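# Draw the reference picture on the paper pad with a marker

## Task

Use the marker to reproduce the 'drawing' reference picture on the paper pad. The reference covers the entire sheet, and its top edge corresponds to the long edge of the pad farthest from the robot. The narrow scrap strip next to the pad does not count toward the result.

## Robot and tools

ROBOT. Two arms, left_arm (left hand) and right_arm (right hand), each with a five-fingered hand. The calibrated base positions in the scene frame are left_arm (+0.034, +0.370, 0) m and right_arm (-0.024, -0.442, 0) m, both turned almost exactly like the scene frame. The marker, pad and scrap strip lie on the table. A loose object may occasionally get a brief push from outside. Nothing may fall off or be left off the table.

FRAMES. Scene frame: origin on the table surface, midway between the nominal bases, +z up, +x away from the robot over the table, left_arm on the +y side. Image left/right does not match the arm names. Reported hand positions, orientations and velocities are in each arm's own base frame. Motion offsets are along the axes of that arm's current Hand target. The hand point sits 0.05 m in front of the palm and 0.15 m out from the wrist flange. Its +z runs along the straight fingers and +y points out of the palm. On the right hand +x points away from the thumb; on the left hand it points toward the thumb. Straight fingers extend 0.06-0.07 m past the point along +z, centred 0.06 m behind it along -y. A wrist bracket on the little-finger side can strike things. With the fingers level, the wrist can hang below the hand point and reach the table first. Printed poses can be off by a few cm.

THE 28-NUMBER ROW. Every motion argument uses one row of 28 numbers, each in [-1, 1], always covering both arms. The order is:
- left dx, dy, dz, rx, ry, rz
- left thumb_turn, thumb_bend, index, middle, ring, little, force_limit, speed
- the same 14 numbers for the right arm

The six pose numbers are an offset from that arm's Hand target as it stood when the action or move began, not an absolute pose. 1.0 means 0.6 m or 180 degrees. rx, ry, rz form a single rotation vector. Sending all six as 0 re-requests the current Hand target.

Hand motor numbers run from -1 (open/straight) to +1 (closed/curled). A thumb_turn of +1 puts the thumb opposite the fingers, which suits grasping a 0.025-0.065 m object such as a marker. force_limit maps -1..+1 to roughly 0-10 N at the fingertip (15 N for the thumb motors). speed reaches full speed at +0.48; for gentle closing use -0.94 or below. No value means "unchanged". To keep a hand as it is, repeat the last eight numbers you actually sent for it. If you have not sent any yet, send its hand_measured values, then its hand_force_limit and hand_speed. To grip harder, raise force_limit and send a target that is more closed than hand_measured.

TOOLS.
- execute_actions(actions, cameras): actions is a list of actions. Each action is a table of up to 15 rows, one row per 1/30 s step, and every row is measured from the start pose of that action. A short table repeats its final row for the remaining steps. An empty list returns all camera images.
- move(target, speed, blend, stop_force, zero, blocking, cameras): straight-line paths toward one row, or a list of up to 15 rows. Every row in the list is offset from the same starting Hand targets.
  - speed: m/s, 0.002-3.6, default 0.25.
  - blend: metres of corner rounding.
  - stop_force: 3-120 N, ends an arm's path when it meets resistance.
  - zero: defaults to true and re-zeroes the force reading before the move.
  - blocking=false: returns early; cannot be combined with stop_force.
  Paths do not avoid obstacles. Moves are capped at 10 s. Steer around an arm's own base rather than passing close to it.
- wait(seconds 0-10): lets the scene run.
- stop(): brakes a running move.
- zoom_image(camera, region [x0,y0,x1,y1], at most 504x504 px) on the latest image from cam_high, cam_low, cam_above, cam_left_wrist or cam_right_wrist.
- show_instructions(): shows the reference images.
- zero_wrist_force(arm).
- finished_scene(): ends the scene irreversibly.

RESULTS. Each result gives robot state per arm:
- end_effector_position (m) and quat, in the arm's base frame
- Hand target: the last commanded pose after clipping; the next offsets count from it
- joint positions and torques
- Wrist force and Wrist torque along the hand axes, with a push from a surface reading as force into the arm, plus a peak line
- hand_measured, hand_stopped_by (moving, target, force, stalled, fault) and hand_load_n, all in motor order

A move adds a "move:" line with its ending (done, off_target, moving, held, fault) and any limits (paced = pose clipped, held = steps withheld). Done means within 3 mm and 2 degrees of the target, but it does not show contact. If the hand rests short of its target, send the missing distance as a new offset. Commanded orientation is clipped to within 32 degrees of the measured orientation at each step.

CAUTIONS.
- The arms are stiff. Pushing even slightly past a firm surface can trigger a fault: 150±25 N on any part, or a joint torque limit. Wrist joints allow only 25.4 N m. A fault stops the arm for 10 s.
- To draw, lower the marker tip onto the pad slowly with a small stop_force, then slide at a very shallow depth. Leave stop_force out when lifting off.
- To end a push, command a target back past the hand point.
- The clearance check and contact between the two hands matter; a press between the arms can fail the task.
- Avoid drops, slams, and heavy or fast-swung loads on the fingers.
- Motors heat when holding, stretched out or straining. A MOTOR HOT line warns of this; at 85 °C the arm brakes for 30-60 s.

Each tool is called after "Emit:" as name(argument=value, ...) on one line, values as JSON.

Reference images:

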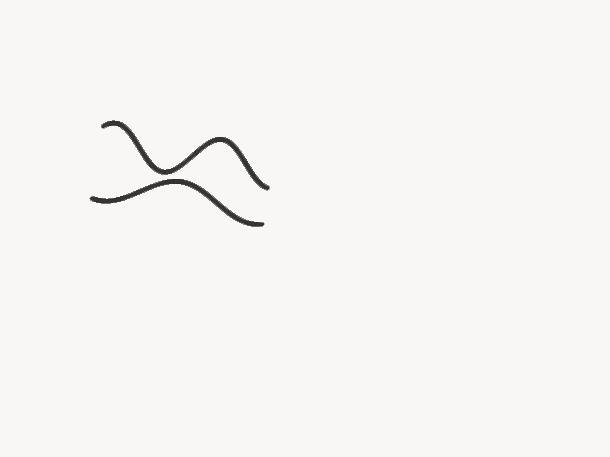

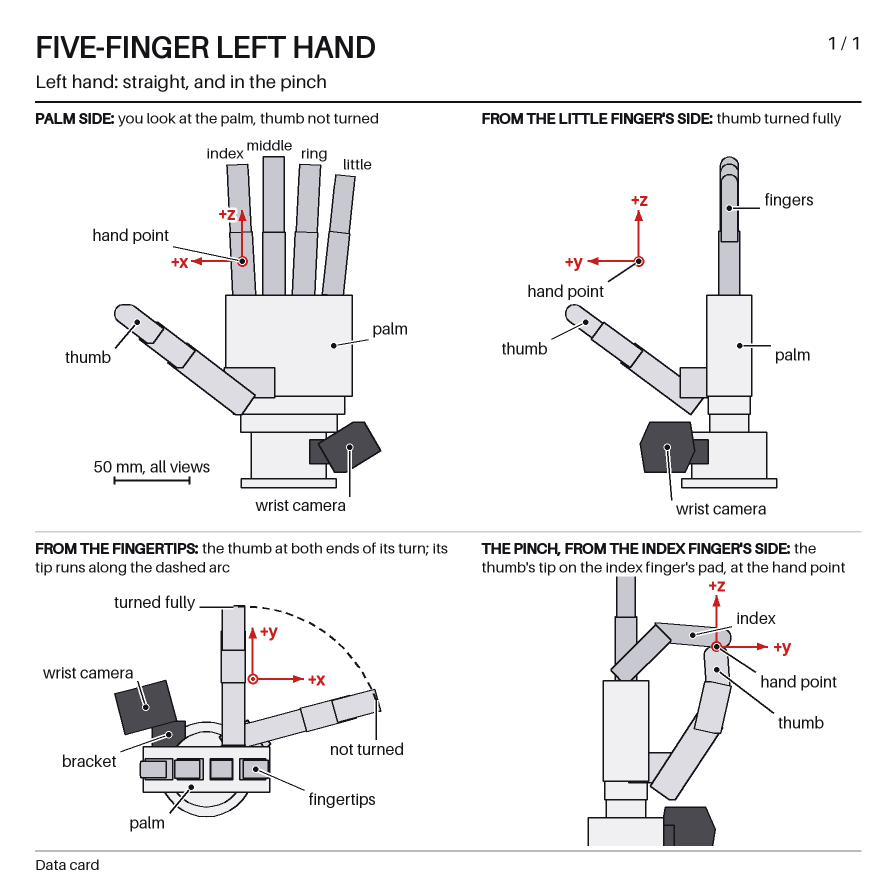

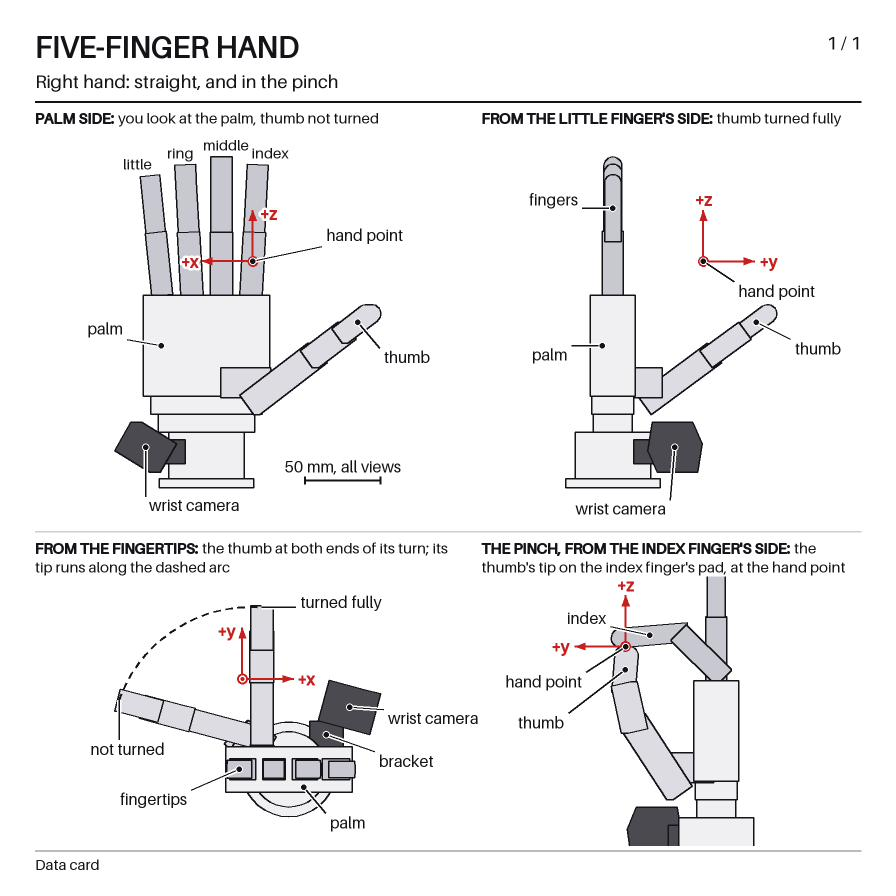

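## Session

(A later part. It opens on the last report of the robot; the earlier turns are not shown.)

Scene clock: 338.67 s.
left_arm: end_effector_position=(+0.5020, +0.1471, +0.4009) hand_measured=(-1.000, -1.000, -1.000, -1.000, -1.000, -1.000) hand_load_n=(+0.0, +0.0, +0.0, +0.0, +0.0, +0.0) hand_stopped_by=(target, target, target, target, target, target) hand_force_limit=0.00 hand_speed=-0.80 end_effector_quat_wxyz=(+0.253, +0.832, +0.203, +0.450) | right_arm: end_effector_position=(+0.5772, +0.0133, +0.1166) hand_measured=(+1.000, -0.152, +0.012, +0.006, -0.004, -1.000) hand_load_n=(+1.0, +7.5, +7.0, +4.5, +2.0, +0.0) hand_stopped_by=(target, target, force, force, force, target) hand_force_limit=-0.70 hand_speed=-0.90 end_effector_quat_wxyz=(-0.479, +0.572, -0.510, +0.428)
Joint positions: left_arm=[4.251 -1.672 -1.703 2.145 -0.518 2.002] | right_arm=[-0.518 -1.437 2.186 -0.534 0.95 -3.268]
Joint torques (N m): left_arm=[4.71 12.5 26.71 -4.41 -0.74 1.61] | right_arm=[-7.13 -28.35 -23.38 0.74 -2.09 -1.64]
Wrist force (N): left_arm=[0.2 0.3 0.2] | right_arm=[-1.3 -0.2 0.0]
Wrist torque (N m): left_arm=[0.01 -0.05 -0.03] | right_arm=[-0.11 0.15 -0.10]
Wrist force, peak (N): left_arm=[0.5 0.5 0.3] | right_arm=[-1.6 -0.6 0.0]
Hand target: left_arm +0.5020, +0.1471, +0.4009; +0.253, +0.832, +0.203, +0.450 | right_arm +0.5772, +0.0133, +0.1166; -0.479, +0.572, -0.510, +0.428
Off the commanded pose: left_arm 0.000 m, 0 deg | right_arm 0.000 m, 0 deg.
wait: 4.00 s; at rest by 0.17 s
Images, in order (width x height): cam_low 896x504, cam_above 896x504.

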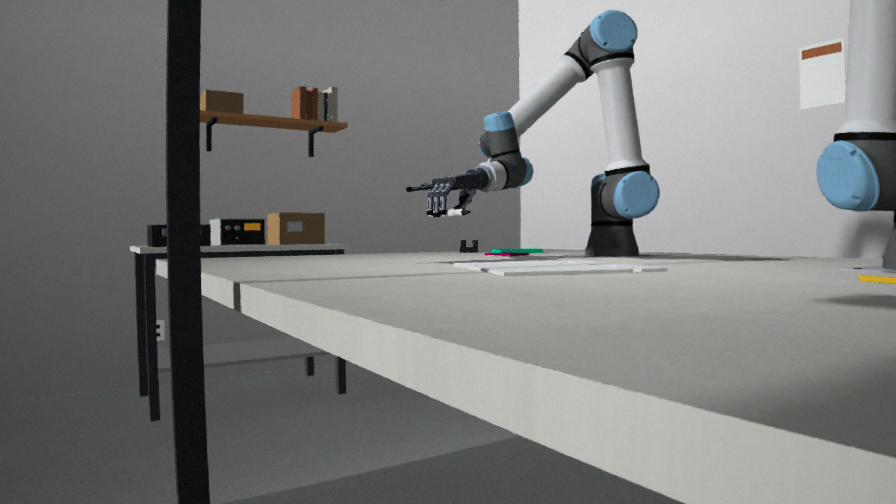

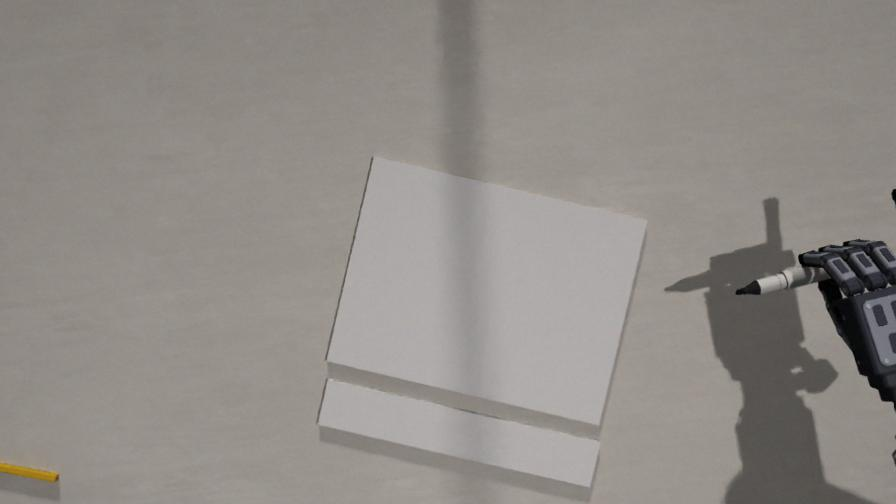

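Emit:
move(target=[[0,0,0,0,0,0,-1,-1,-1,-1,-1,-1,0,-0.8,0,-0.1369,-0.0241,0,0,-0.5,1,-0.15,0.65,0.65,0.6,-1,-0.7,-0.9],[0,0,0,0,0,0,-1,-1,-1,-1,-1,-1,0,-0.8,-0.7493,0.0440,-0.0903,0,0,-0.5,1,-0.15,0.65,0.65,0.6,-1,-0.7,-0.9]], speed=[0.4,0.2], blend=[0.02,0], cameras=["all"])

Scene clock: 405.10 s.
left_arm: end_effector_position=(+0.5020, +0.1471, +0.4009) hand_measured=(-1.000, -1.000, -1.000, -1.000, -1.000, -1.000) hand_load_n=(+0.0, +0.0, +0.0, +0.0, +0.0, +0.0) hand_stopped_by=(target, target, target, target, target, target) hand_force_limit=0.00 hand_speed=-0.80 end_effector_quat_wxyz=(+0.253, +0.832, +0.203, +0.450) | right_arm: end_effector_position=(+0.4688, +0.4533, +0.0997) hand_measured=(+1.000, -0.152, +0.012, +0.006, -0.004, -1.000) hand_load_n=(+1.0, +7.5, +7.5, +4.5, +2.0, +0.0) hand_stopped_by=(target, target, force, force, force, target) hand_force_limit=-0.70 hand_speed=-0.90 end_effector_quat_wxyz=(-0.036, +0.765, +0.044, +0.642)
Joint positions: left_arm=[4.251 -1.672 -1.703 2.145 -0.518 2.002] | right_arm=[0.889 -0.983 1.66 -0.436 2.332 -4.544]
Joint torques (N m): left_arm=[4.05 12.57 27.15 -4.46 -0.68 1.63] | right_arm=[6.9 -28.32 -24.24 1.12 2.27 1.92]
Wrist force (N): left_arm=[0.4 0.3 -0.1] | right_arm=[1.0 -0.2 0.2]
Wrist torque (N m): left_arm=[0.02 -0.09 -0.02] | right_arm=[-0.14 -0.16 0.13]
Wrist force, peak (N): left_arm=[0.4 0.7 0.0] | right_arm=[0.7 -1.7 0.0]
Hand target: left_arm +0.5020, +0.1471, +0.4009; +0.253, +0.832, +0.203, +0.450 | right_arm +0.4688, +0.4534, +0.0997; -0.036, +0.765, +0.044, +0.642
Off the commanded pose: left_arm 0.000 m, 0 deg | right_arm 0.000 m, 0 deg.
move: done

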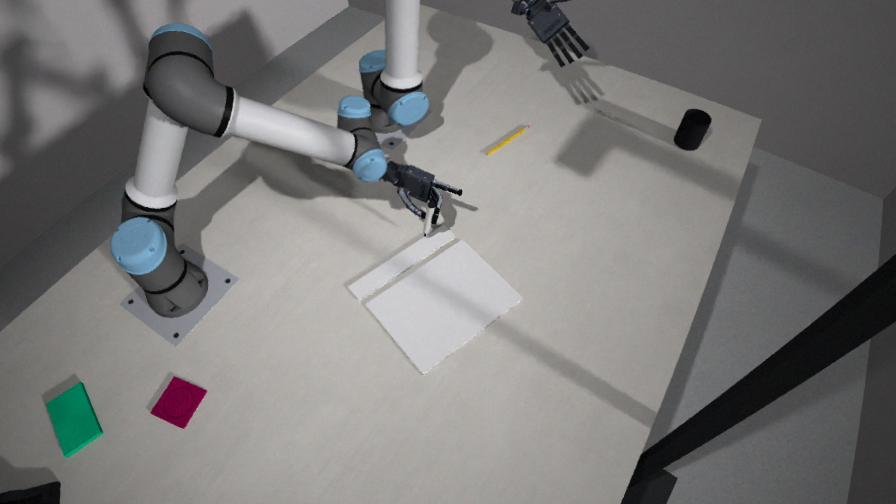

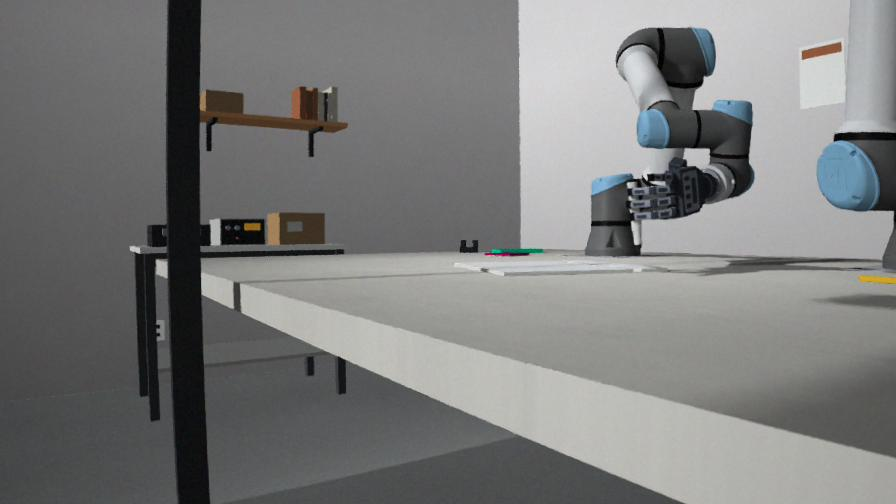

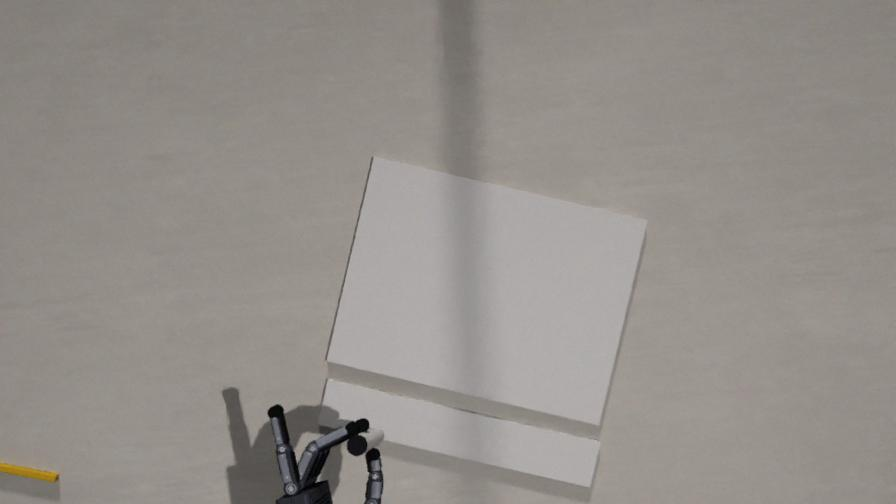

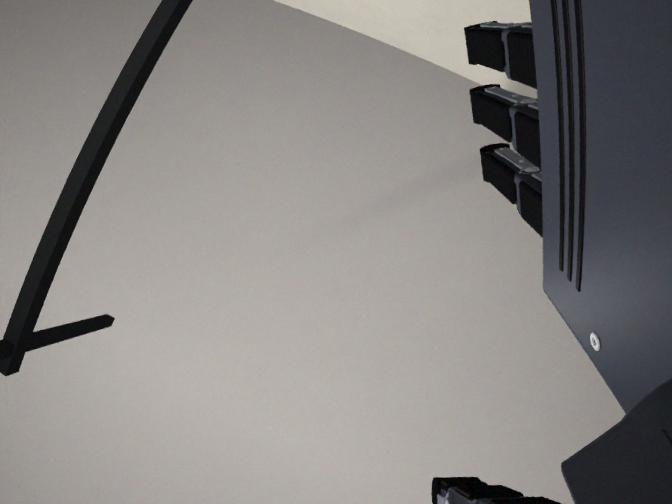

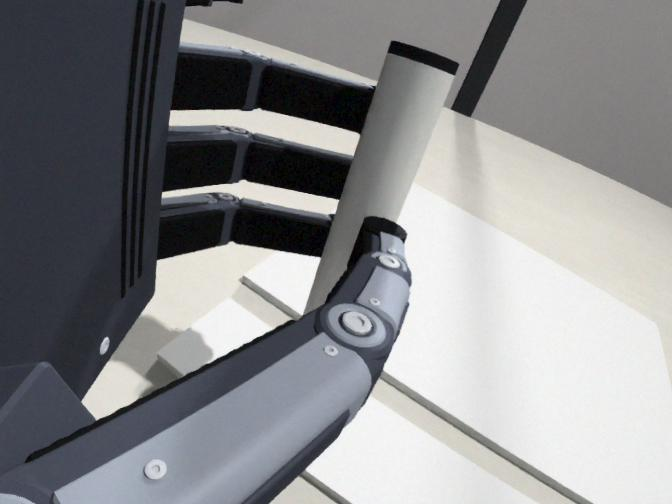

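Emit:
zoom_image(camera="cam_above", region=[260, 350, 460, 504])

Emit:
zoom_image(camera="cam_high", region=[370, 150, 510, 290])

Emit:
zoom_image(camera="cam_low", region=[580, 160, 720, 290])

Scaled by 2.520 from the camera's 896x504 image, which has a finer 1280x720 frame.

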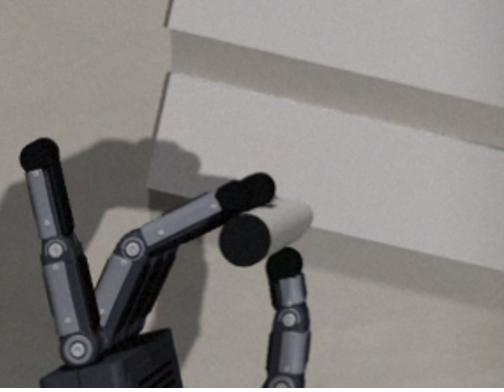

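Scaled by 3.600 from the camera's 896x504 image, which has a finer 1280x720 frame.

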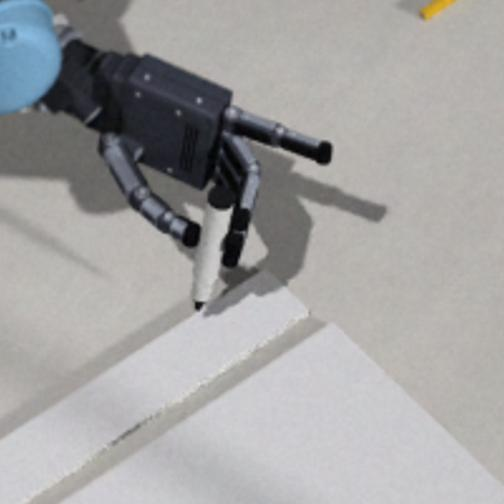

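Scaled by 3.600 from the camera's 896x504 image, which has a finer 1280x720 frame.

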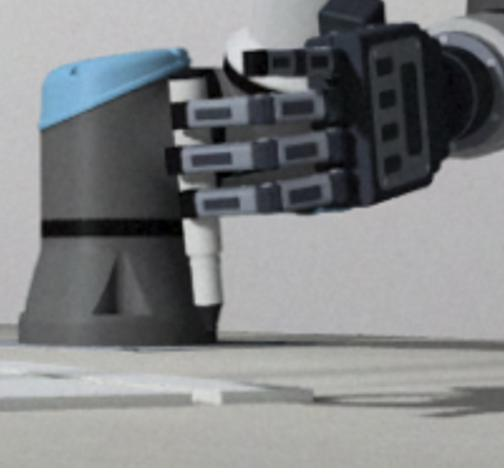

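Emit:
move(target=[0,0,0,0,0,0,-1,-1,-1,-1,-1,-1,0,-0.8,-0.0245,-0.0582,0.0693,0,0,0,1,-0.15,0.65,0.65,0.6,-1,-0.7,-0.9], speed=0.1, stop_force=6, cameras=["cam_above","cam_high","cam_low","cam_right_wrist"])

Emit:
zoom_image(camera="cam_above", region=[260, 320, 460, 480])

Emit:
zoom_image(camera="cam_high", region=[390, 180, 500, 270])

Emit:
zoom_image(camera="cam_low", region=[600, 180, 710, 290])

Scene clock: 468.97 s.
left_arm: end_effector_position=(+0.5020, +0.1471, +0.4009) hand_measured=(-1.000, -1.000, -1.000, -1.000, -1.000, -1.000) hand_load_n=(+0.0, +0.0, +0.0, +0.0, +0.0, +0.0) hand_stopped_by=(target, target, target, target, target, target) hand_force_limit=0.00 hand_speed=-0.80 end_effector_quat_wxyz=(+0.253, +0.832, +0.203, +0.450) | right_arm: end_effector_position=(+0.5021, +0.4914, +0.0785) hand_measured=(+1.000, -0.152, +0.012, +0.006, -0.004, -1.000) hand_load_n=(-4.0, +9.5, +1.0, +5.0, +7.5, +0.0) hand_stopped_by=(target, target, force, force, force, target) hand_force_limit=-0.70 hand_speed=-0.90 end_effector_quat_wxyz=(-0.036, +0.765, +0.044, +0.642)
Joint positions: left_arm=[4.251 -1.672 -1.703 2.145 -0.518 2.002] | right_arm=[0.886 -0.859 1.503 -0.403 2.329 -4.546]
Joint torques (N m): left_arm=[3.95 12.28 27.01 -4.44 -0.78 1.6] | right_arm=[-0.92 -44.08 -5.83 -0.98 0.88 -0.87]
Wrist force (N): left_arm=[0.2 0.4 -0.1] | right_arm=[12.2 0.7 -2.6]
Wrist torque (N m): left_arm=[0.04 -0.06 -0.02] | right_arm=[-0.17 -0.39 0.16]
Wrist force, peak (N): left_arm=[0.6 0.4 0.3] | right_arm=[13.4 0.8 -2.7]
Hand target: left_arm +0.5020, +0.1471, +0.4009; +0.253, +0.832, +0.203, +0.450 | right_arm +0.5021, +0.4914, +0.0785; -0.036, +0.765, +0.044, +0.642 (not the last commanded pose)
Off the commanded pose: left_arm 0.000 m, 0 deg | right_arm 0.001 m, 0 deg.
move: contact (right_arm)
Images, in order (width x height): cam_high 896x504, cam_low 896x504, cam_above 896x504, cam_right_wrist 672x504.

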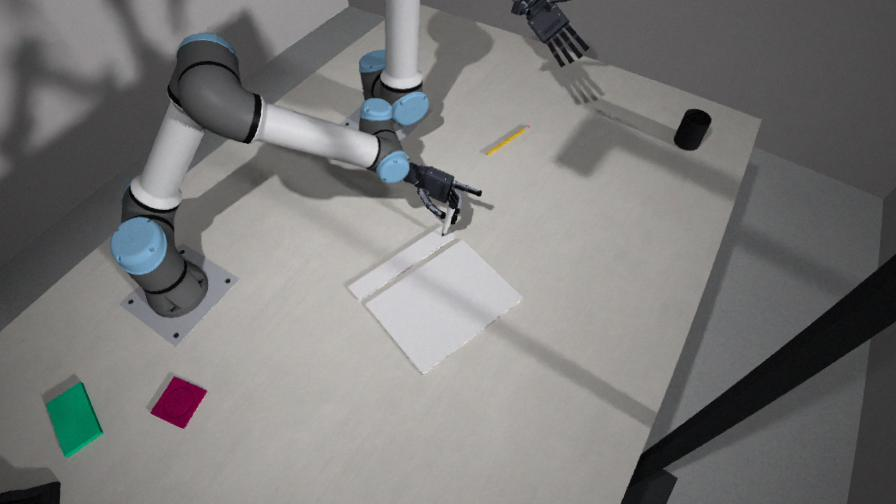

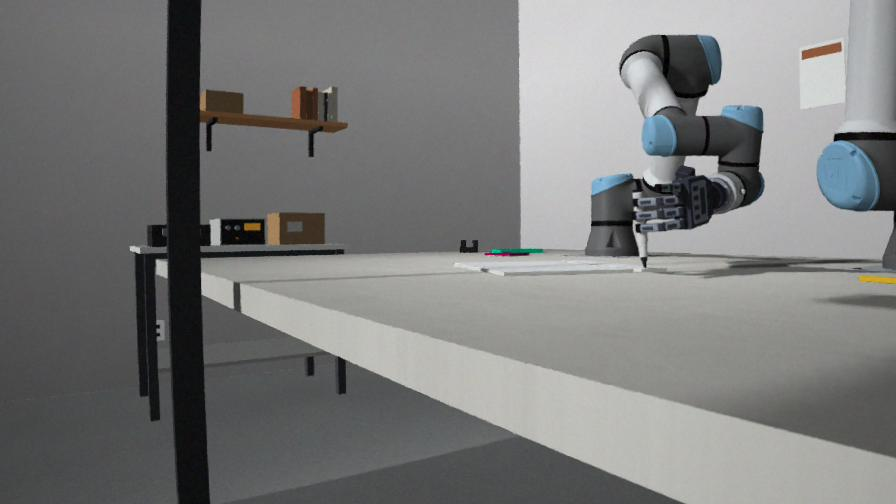

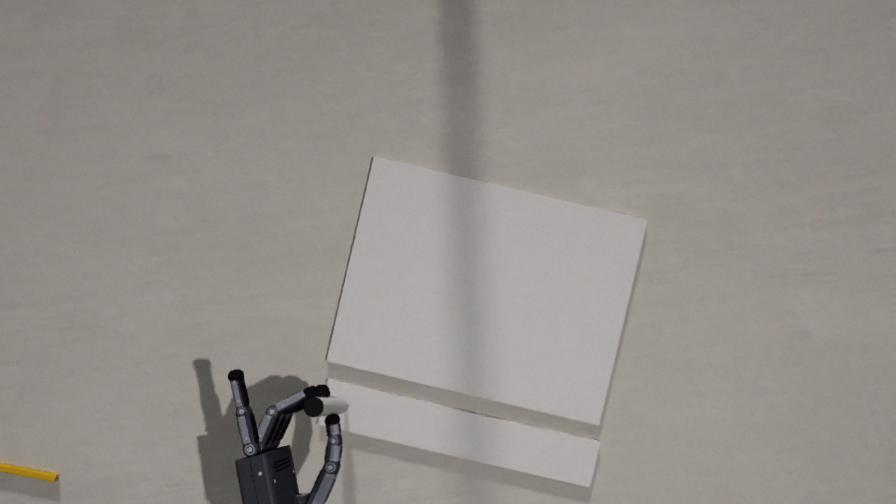

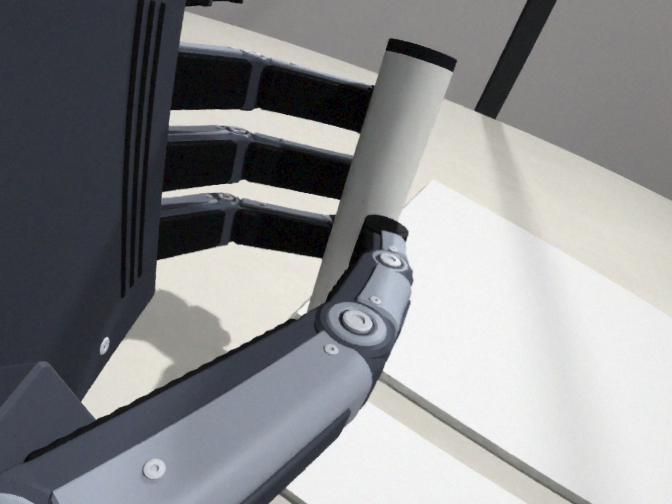

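Scaled by 2.520 from the camera's 896x504 image, which has a finer 1280x720 frame.

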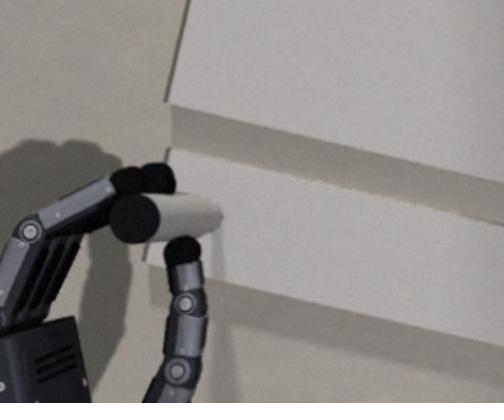

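Scaled by 4.582 from the camera's 896x504 image, which has a finer 1280x720 frame.

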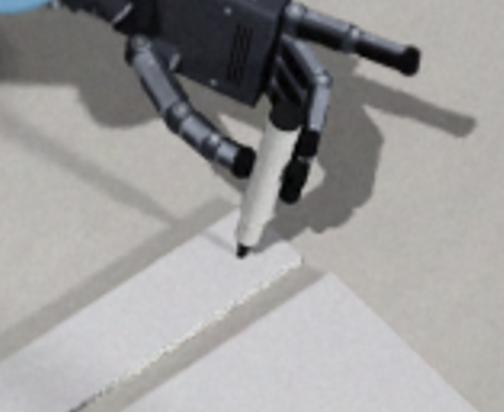

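Scaled by 4.582 from the camera's 896x504 image, which has a finer 1280x720 frame.

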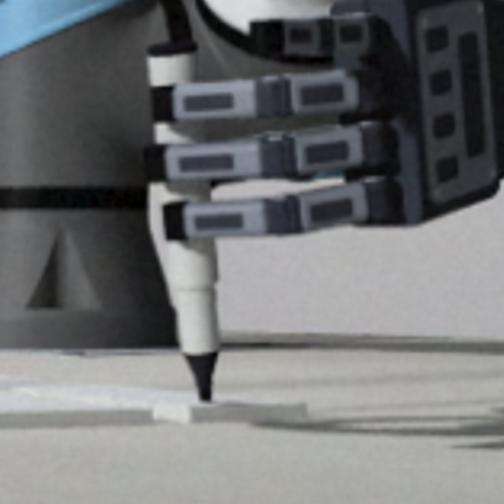

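Emit:
move(target=[0,0,0,0,0,0,-1,-1,-1,-1,-1,-1,0,-0.8,0.0066,0,-0.0012,0,0,0,1,-0.15,0.65,0.65,0.6,-1,-0.7,-0.9], speed=0.05, cameras=["cam_above","cam_high","cam_low","cam_right_wrist"])

Emit:
zoom_image(camera="cam_high", region=[420, 200, 475, 250])

Emit:
zoom_image(camera="cam_low", region=[600, 180, 710, 290])

Scene clock: 477.30 s.
left_arm: end_effector_position=(+0.5020, +0.1471, +0.4009) hand_measured=(-1.000, -1.000, -1.000, -1.000, -1.000, -1.000) hand_load_n=(+0.0, +0.0, +0.0, +0.0, +0.0, +0.0) hand_stopped_by=(target, target, target, target, target, target) hand_force_limit=0.00 hand_speed=-0.80 end_effector_quat_wxyz=(+0.253, +0.832, +0.203, +0.450) | right_arm: end_effector_position=(+0.5021, +0.4915, +0.0824) hand_measured=(+1.000, -0.152, +0.012, +0.006, -0.004, -1.000) hand_load_n=(+0.5, +7.5, +7.0, +4.5, +2.0, +0.0) hand_stopped_by=(target, target, force, force, force, target) hand_force_limit=-0.70 hand_speed=-0.90 end_effector_quat_wxyz=(-0.036, +0.765, +0.044, +0.642)
Joint positions: left_arm=[4.251 -1.672 -1.703 2.145 -0.518 2.002] | right_arm=[0.886 -0.865 1.501 -0.395 2.329 -4.546]
Joint torques (N m): left_arm=[3.8 12.75 27.12 -4.28 -0.6 1.66] | right_arm=[4.99 -48.78 -25.07 1.15 -0.42 -1.05]
Wrist force (N): left_arm=[0.3 0.5 0.2] | right_arm=[1.2 -0.2 0.6]
Wrist torque (N m): left_arm=[0.04 -0.07 -0.02] | right_arm=[-0.21 -0.21 0.25]
Wrist force, peak (N): left_arm=[0.7 0.3 -0.3] | right_arm=[12.6 0.5 -2.9]
Hand target: left_arm +0.5020, +0.1471, +0.4009; +0.253, +0.832, +0.203, +0.450 | right_arm +0.5020, +0.4914, +0.0825; -0.036, +0.765, +0.044, +0.642
Off the commanded pose: left_arm 0.000 m, 0 deg | right_arm 0.000 m, 0 deg.
move: done
Images, in order (width x height): cam_high 896x504, cam_low 896x504, cam_above 896x504, cam_right_wrist 672x504.

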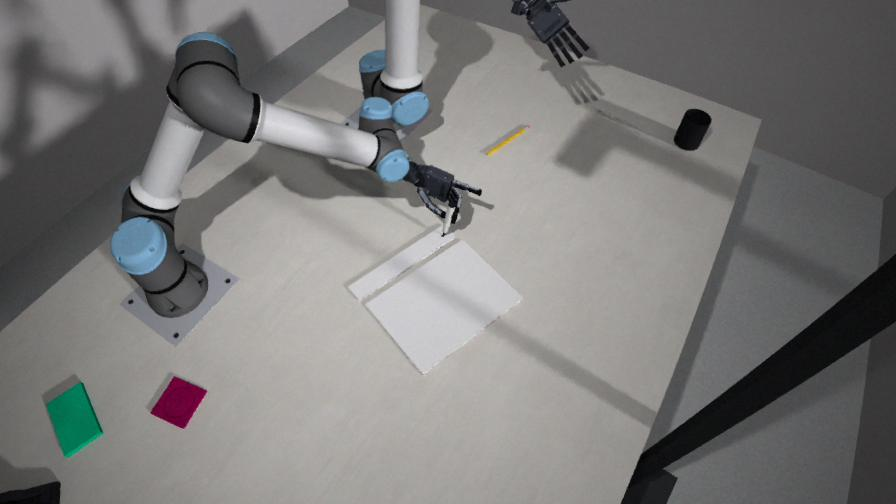

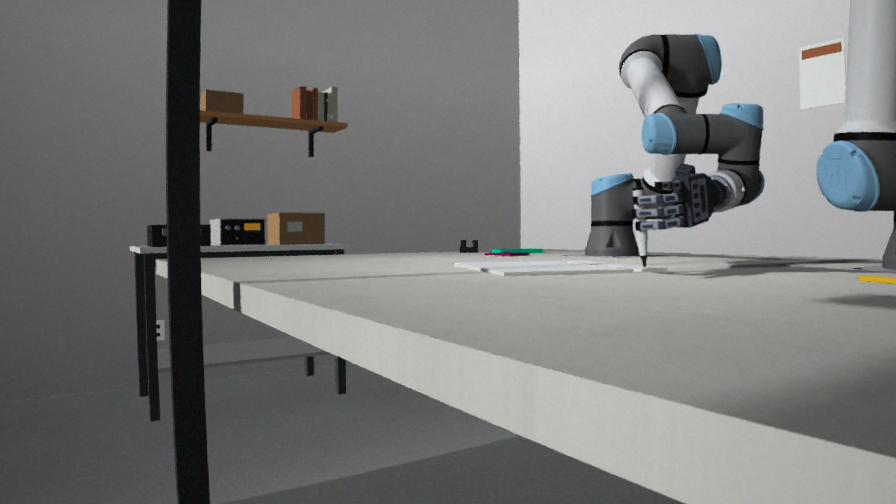

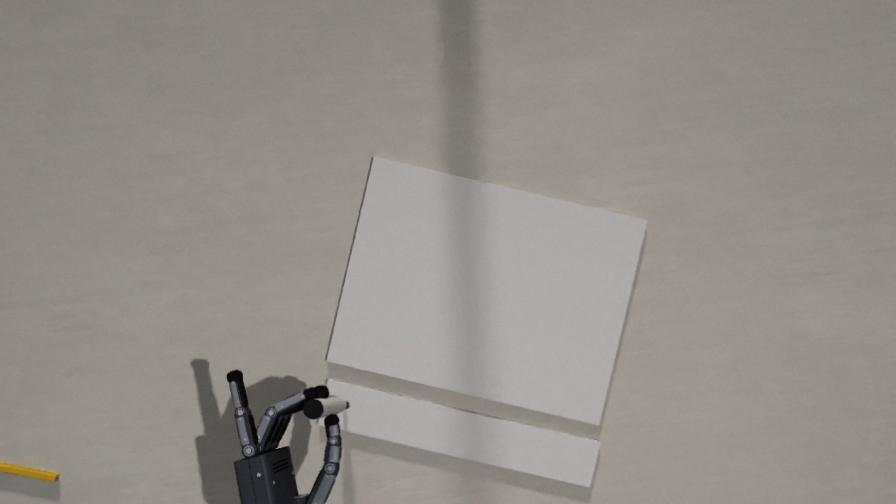

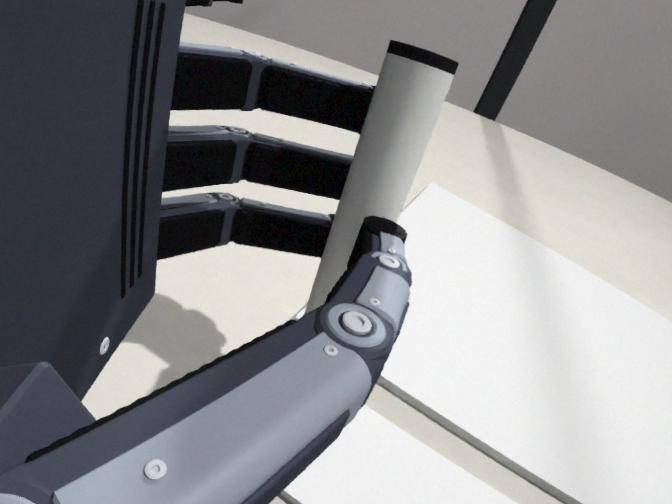

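Scaled by 9.164 from the camera's 896x504 image, which has a finer 1280x720 frame.

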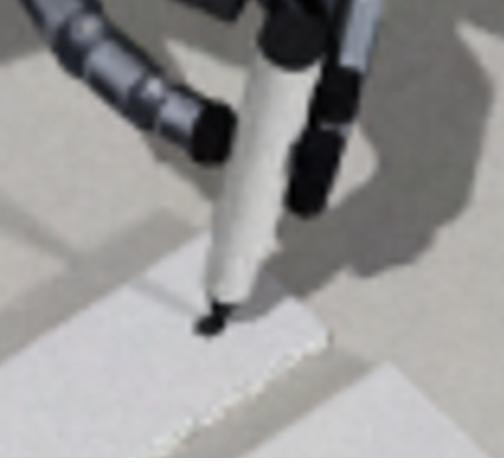

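Scaled by 4.582 from the camera's 896x504 image, which has a finer 1280x720 frame.

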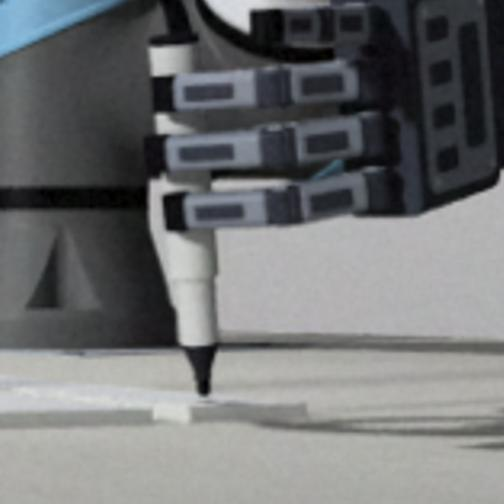

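Emit:
move(target=[0,0,0,0,0,0,-1,-1,-1,-1,-1,-1,0,-0.8,-0.0098,0,0.0017,0,0,0,1,-0.15,0.65,0.65,0.6,-1,-0.7,-0.9], speed=0.005, stop_force=3)

Scene clock: 485.97 s.
left_arm: end_effector_position=(+0.5020, +0.1471, +0.4009) hand_measured=(-1.000, -1.000, -1.000, -1.000, -1.000, -1.000) hand_load_n=(+0.0, +0.0, +0.0, +0.0, +0.0, +0.0) hand_stopped_by=(target, target, target, target, target, target) hand_force_limit=0.00 hand_speed=-0.80 end_effector_quat_wxyz=(+0.253, +0.832, +0.203, +0.450) | right_arm: end_effector_position=(+0.5021, +0.4915, +0.0799) hand_measured=(+1.000, -0.152, +0.012, +0.006, -0.004, -1.000) hand_load_n=(+0.0, +7.5, +7.0, +4.5, +2.0, +0.0) hand_stopped_by=(target, target, force, force, force, target) hand_force_limit=-0.70 hand_speed=-0.90 end_effector_quat_wxyz=(-0.036, +0.765, +0.044, +0.642)
Joint positions: left_arm=[4.251 -1.672 -1.703 2.145 -0.518 2.002] | right_arm=[0.886 -0.861 1.502 -0.4 2.329 -4.546]
Joint torques (N m): left_arm=[3.38 12.29 27.02 -4.4 -0.53 1.53] | right_arm=[4.61 -48.3 -23.59 1.41 1.95 1.87]
Wrist force (N): left_arm=[0.3 0.2 0.0] | right_arm=[5.0 -0.5 0.7]
Wrist torque (N m): left_arm=[0.01 -0.07 -0.02] | right_arm=[-0.23 -0.17 0.24]
Wrist force, peak (N): left_arm=[0.6 0.5 -0.1] | right_arm=[6.2 -0.5 0.5]
Hand target: left_arm +0.5020, +0.1471, +0.4009; +0.253, +0.832, +0.203, +0.450 | right_arm +0.5021, +0.4915, +0.0799; -0.036, +0.765, +0.044, +0.642 (not the last commanded pose)
Off the commanded pose: left_arm 0.000 m, 0 deg | right_arm 0.003 m, 0 deg.
move: contact (right_arm)

Emit:
move(target=[[0,0,0,0,0,0,-1,-1,-1,-1,-1,-1,0,-0.8,-0.0130,0.1488,-0.0740,0,0,0,1,-0.15,0.65,0.65,0.6,-1,-0.7,-0.9]], speed=0.04)

Emit:
move(target=[[0,0,0,0,0,0,-1,-1,-1,-1,-1,-1,0,-0.8,0.0328,0,-0.0058,0,0,0,1,-0.15,0.65,0.65,0.6,-1,-0.7,-0.9]], speed=0.06, cameras=["all"])

Emit:
zoom_image(camera="cam_above", region=[300, 360, 500, 500])

Scene clock: 499.90 s.
left_arm: end_effector_position=(+0.5020, +0.1471, +0.4009) hand_measured=(-1.000, -1.000, -1.000, -1.000, -1.000, -1.000) hand_load_n=(+0.0, +0.0, +0.0, +0.0, +0.0, -0.5) hand_stopped_by=(target, target, target, target, target, target) hand_force_limit=0.00 hand_speed=-0.80 end_effector_quat_wxyz=(+0.253, +0.832, +0.203, +0.450) | right_arm: end_effector_position=(+0.4674, +0.3977, +0.0800) hand_measured=(+1.000, -0.152, +0.012, +0.006, -0.004, -1.000) hand_load_n=(+0.5, +7.5, +7.0, +4.5, +2.5, +0.0) hand_stopped_by=(target, target, force, force, force, target) hand_force_limit=-0.70 hand_speed=-0.90 end_effector_quat_wxyz=(-0.036, +0.765, +0.044, +0.642)
Joint positions: left_arm=[4.251 -1.672 -1.703 2.145 -0.518 2.002] | right_arm=[0.817 -1.047 1.842 -0.568 2.261 -4.567]
Joint torques (N m): left_arm=[2.38 11.83 26.88 -4.18 -0.68 1.55] | right_arm=[-7.25 -40.88 -7.1 -1.73 -1.92 -1.58]
Wrist force (N): left_arm=[0.3 0.4 -0.1] | right_arm=[2.9 -0.7 0.0]
Wrist torque (N m): left_arm=[0.05 -0.07 -0.02] | right_arm=[-0.19 -0.20 0.28]
Wrist force, peak (N): left_arm=[0.7 0.5 0.0] | right_arm=[5.6 -0.6 0.5]
Hand target: left_arm +0.5020, +0.1471, +0.4009; +0.253, +0.832, +0.203, +0.450 | right_arm +0.4674, +0.3976, +0.0800; -0.036, +0.765, +0.044, +0.642
Off the commanded pose: left_arm 0.000 m, 0 deg | right_arm 0.000 m, 0 deg.
move: done

Scene clock: 500.80 s.
left_arm: end_effector_position=(+0.5020, +0.1471, +0.4009) hand_measured=(-1.000, -1.000, -1.000, -1.000, -1.000, -1.000) hand_load_n=(+0.0, +0.0, +0.0, +0.0, +0.0, +0.0) hand_stopped_by=(target, target, target, target, target, target) hand_force_limit=0.00 hand_speed=-0.80 end_effector_quat_wxyz=(+0.253, +0.832, +0.203, +0.450) | right_arm: end_effector_position=(+0.4674, +0.3976, +0.0998) hand_measured=(+1.000, -0.152, +0.012, +0.006, -0.004, -1.000) hand_load_n=(+0.5, +7.5, +7.5, +4.5, +2.0, +0.0) hand_stopped_by=(target, target, force, force, force, target) hand_force_limit=-0.70 hand_speed=-0.90 end_effector_quat_wxyz=(-0.036, +0.765, +0.044, +0.642)
Joint positions: left_arm=[4.251 -1.672 -1.703 2.145 -0.518 2.002] | right_arm=[0.817 -1.081 1.83 -0.522 2.261 -4.567]
Joint torques (N m): left_arm=[2.92 13.15 27.06 -4.17 -0.63 1.56] | right_arm=[-1.35 -42.65 -24.75 0.72 -0.72 1.82]
Wrist force (N): left_arm=[0.2 0.4 0.3] | right_arm=[0.8 -0.7 0.5]
Wrist torque (N m): left_arm=[0.01 -0.05 -0.03] | right_arm=[-0.25 -0.15 0.23]
Wrist force, peak (N): left_arm=[0.3 0.6 0.4] | right_arm=[2.6 -0.5 -0.2]
Hand target: left_arm +0.5020, +0.1471, +0.4009; +0.253, +0.832, +0.203, +0.450 | right_arm +0.4674, +0.3976, +0.1000; -0.036, +0.765, +0.044, +0.642
Off the commanded pose: left_arm 0.000 m, 0 deg | right_arm 0.000 m, 0 deg.
move: done

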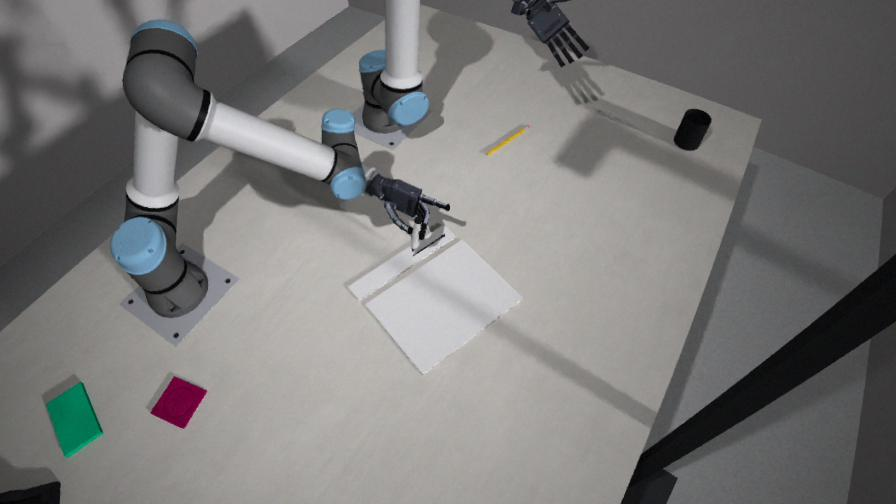

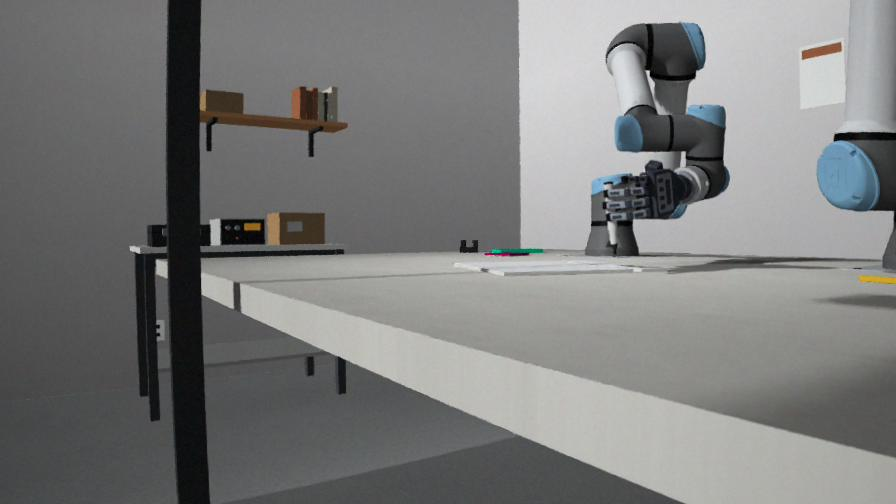

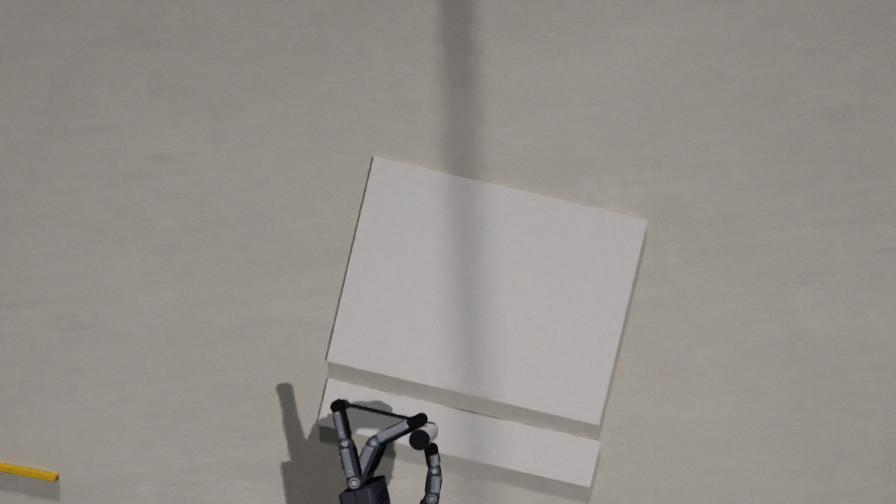

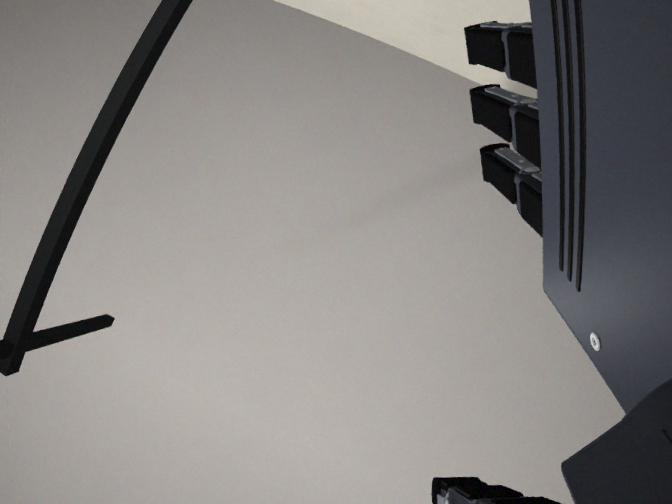

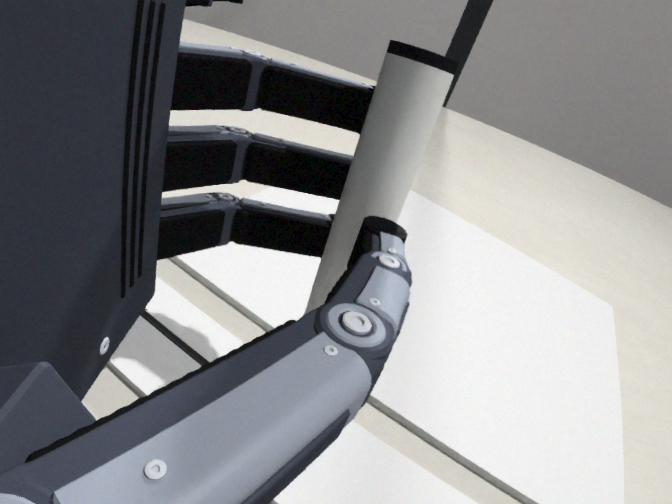

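Scaled by 2.520 from the camera's 896x504 image, which has a finer 1280x720 frame.

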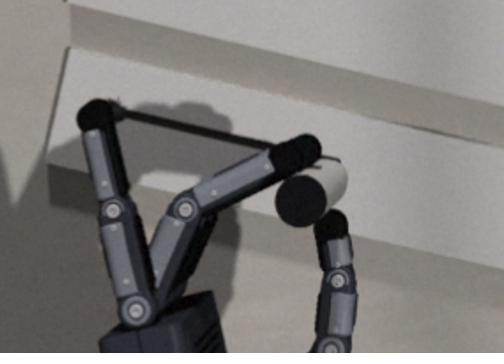

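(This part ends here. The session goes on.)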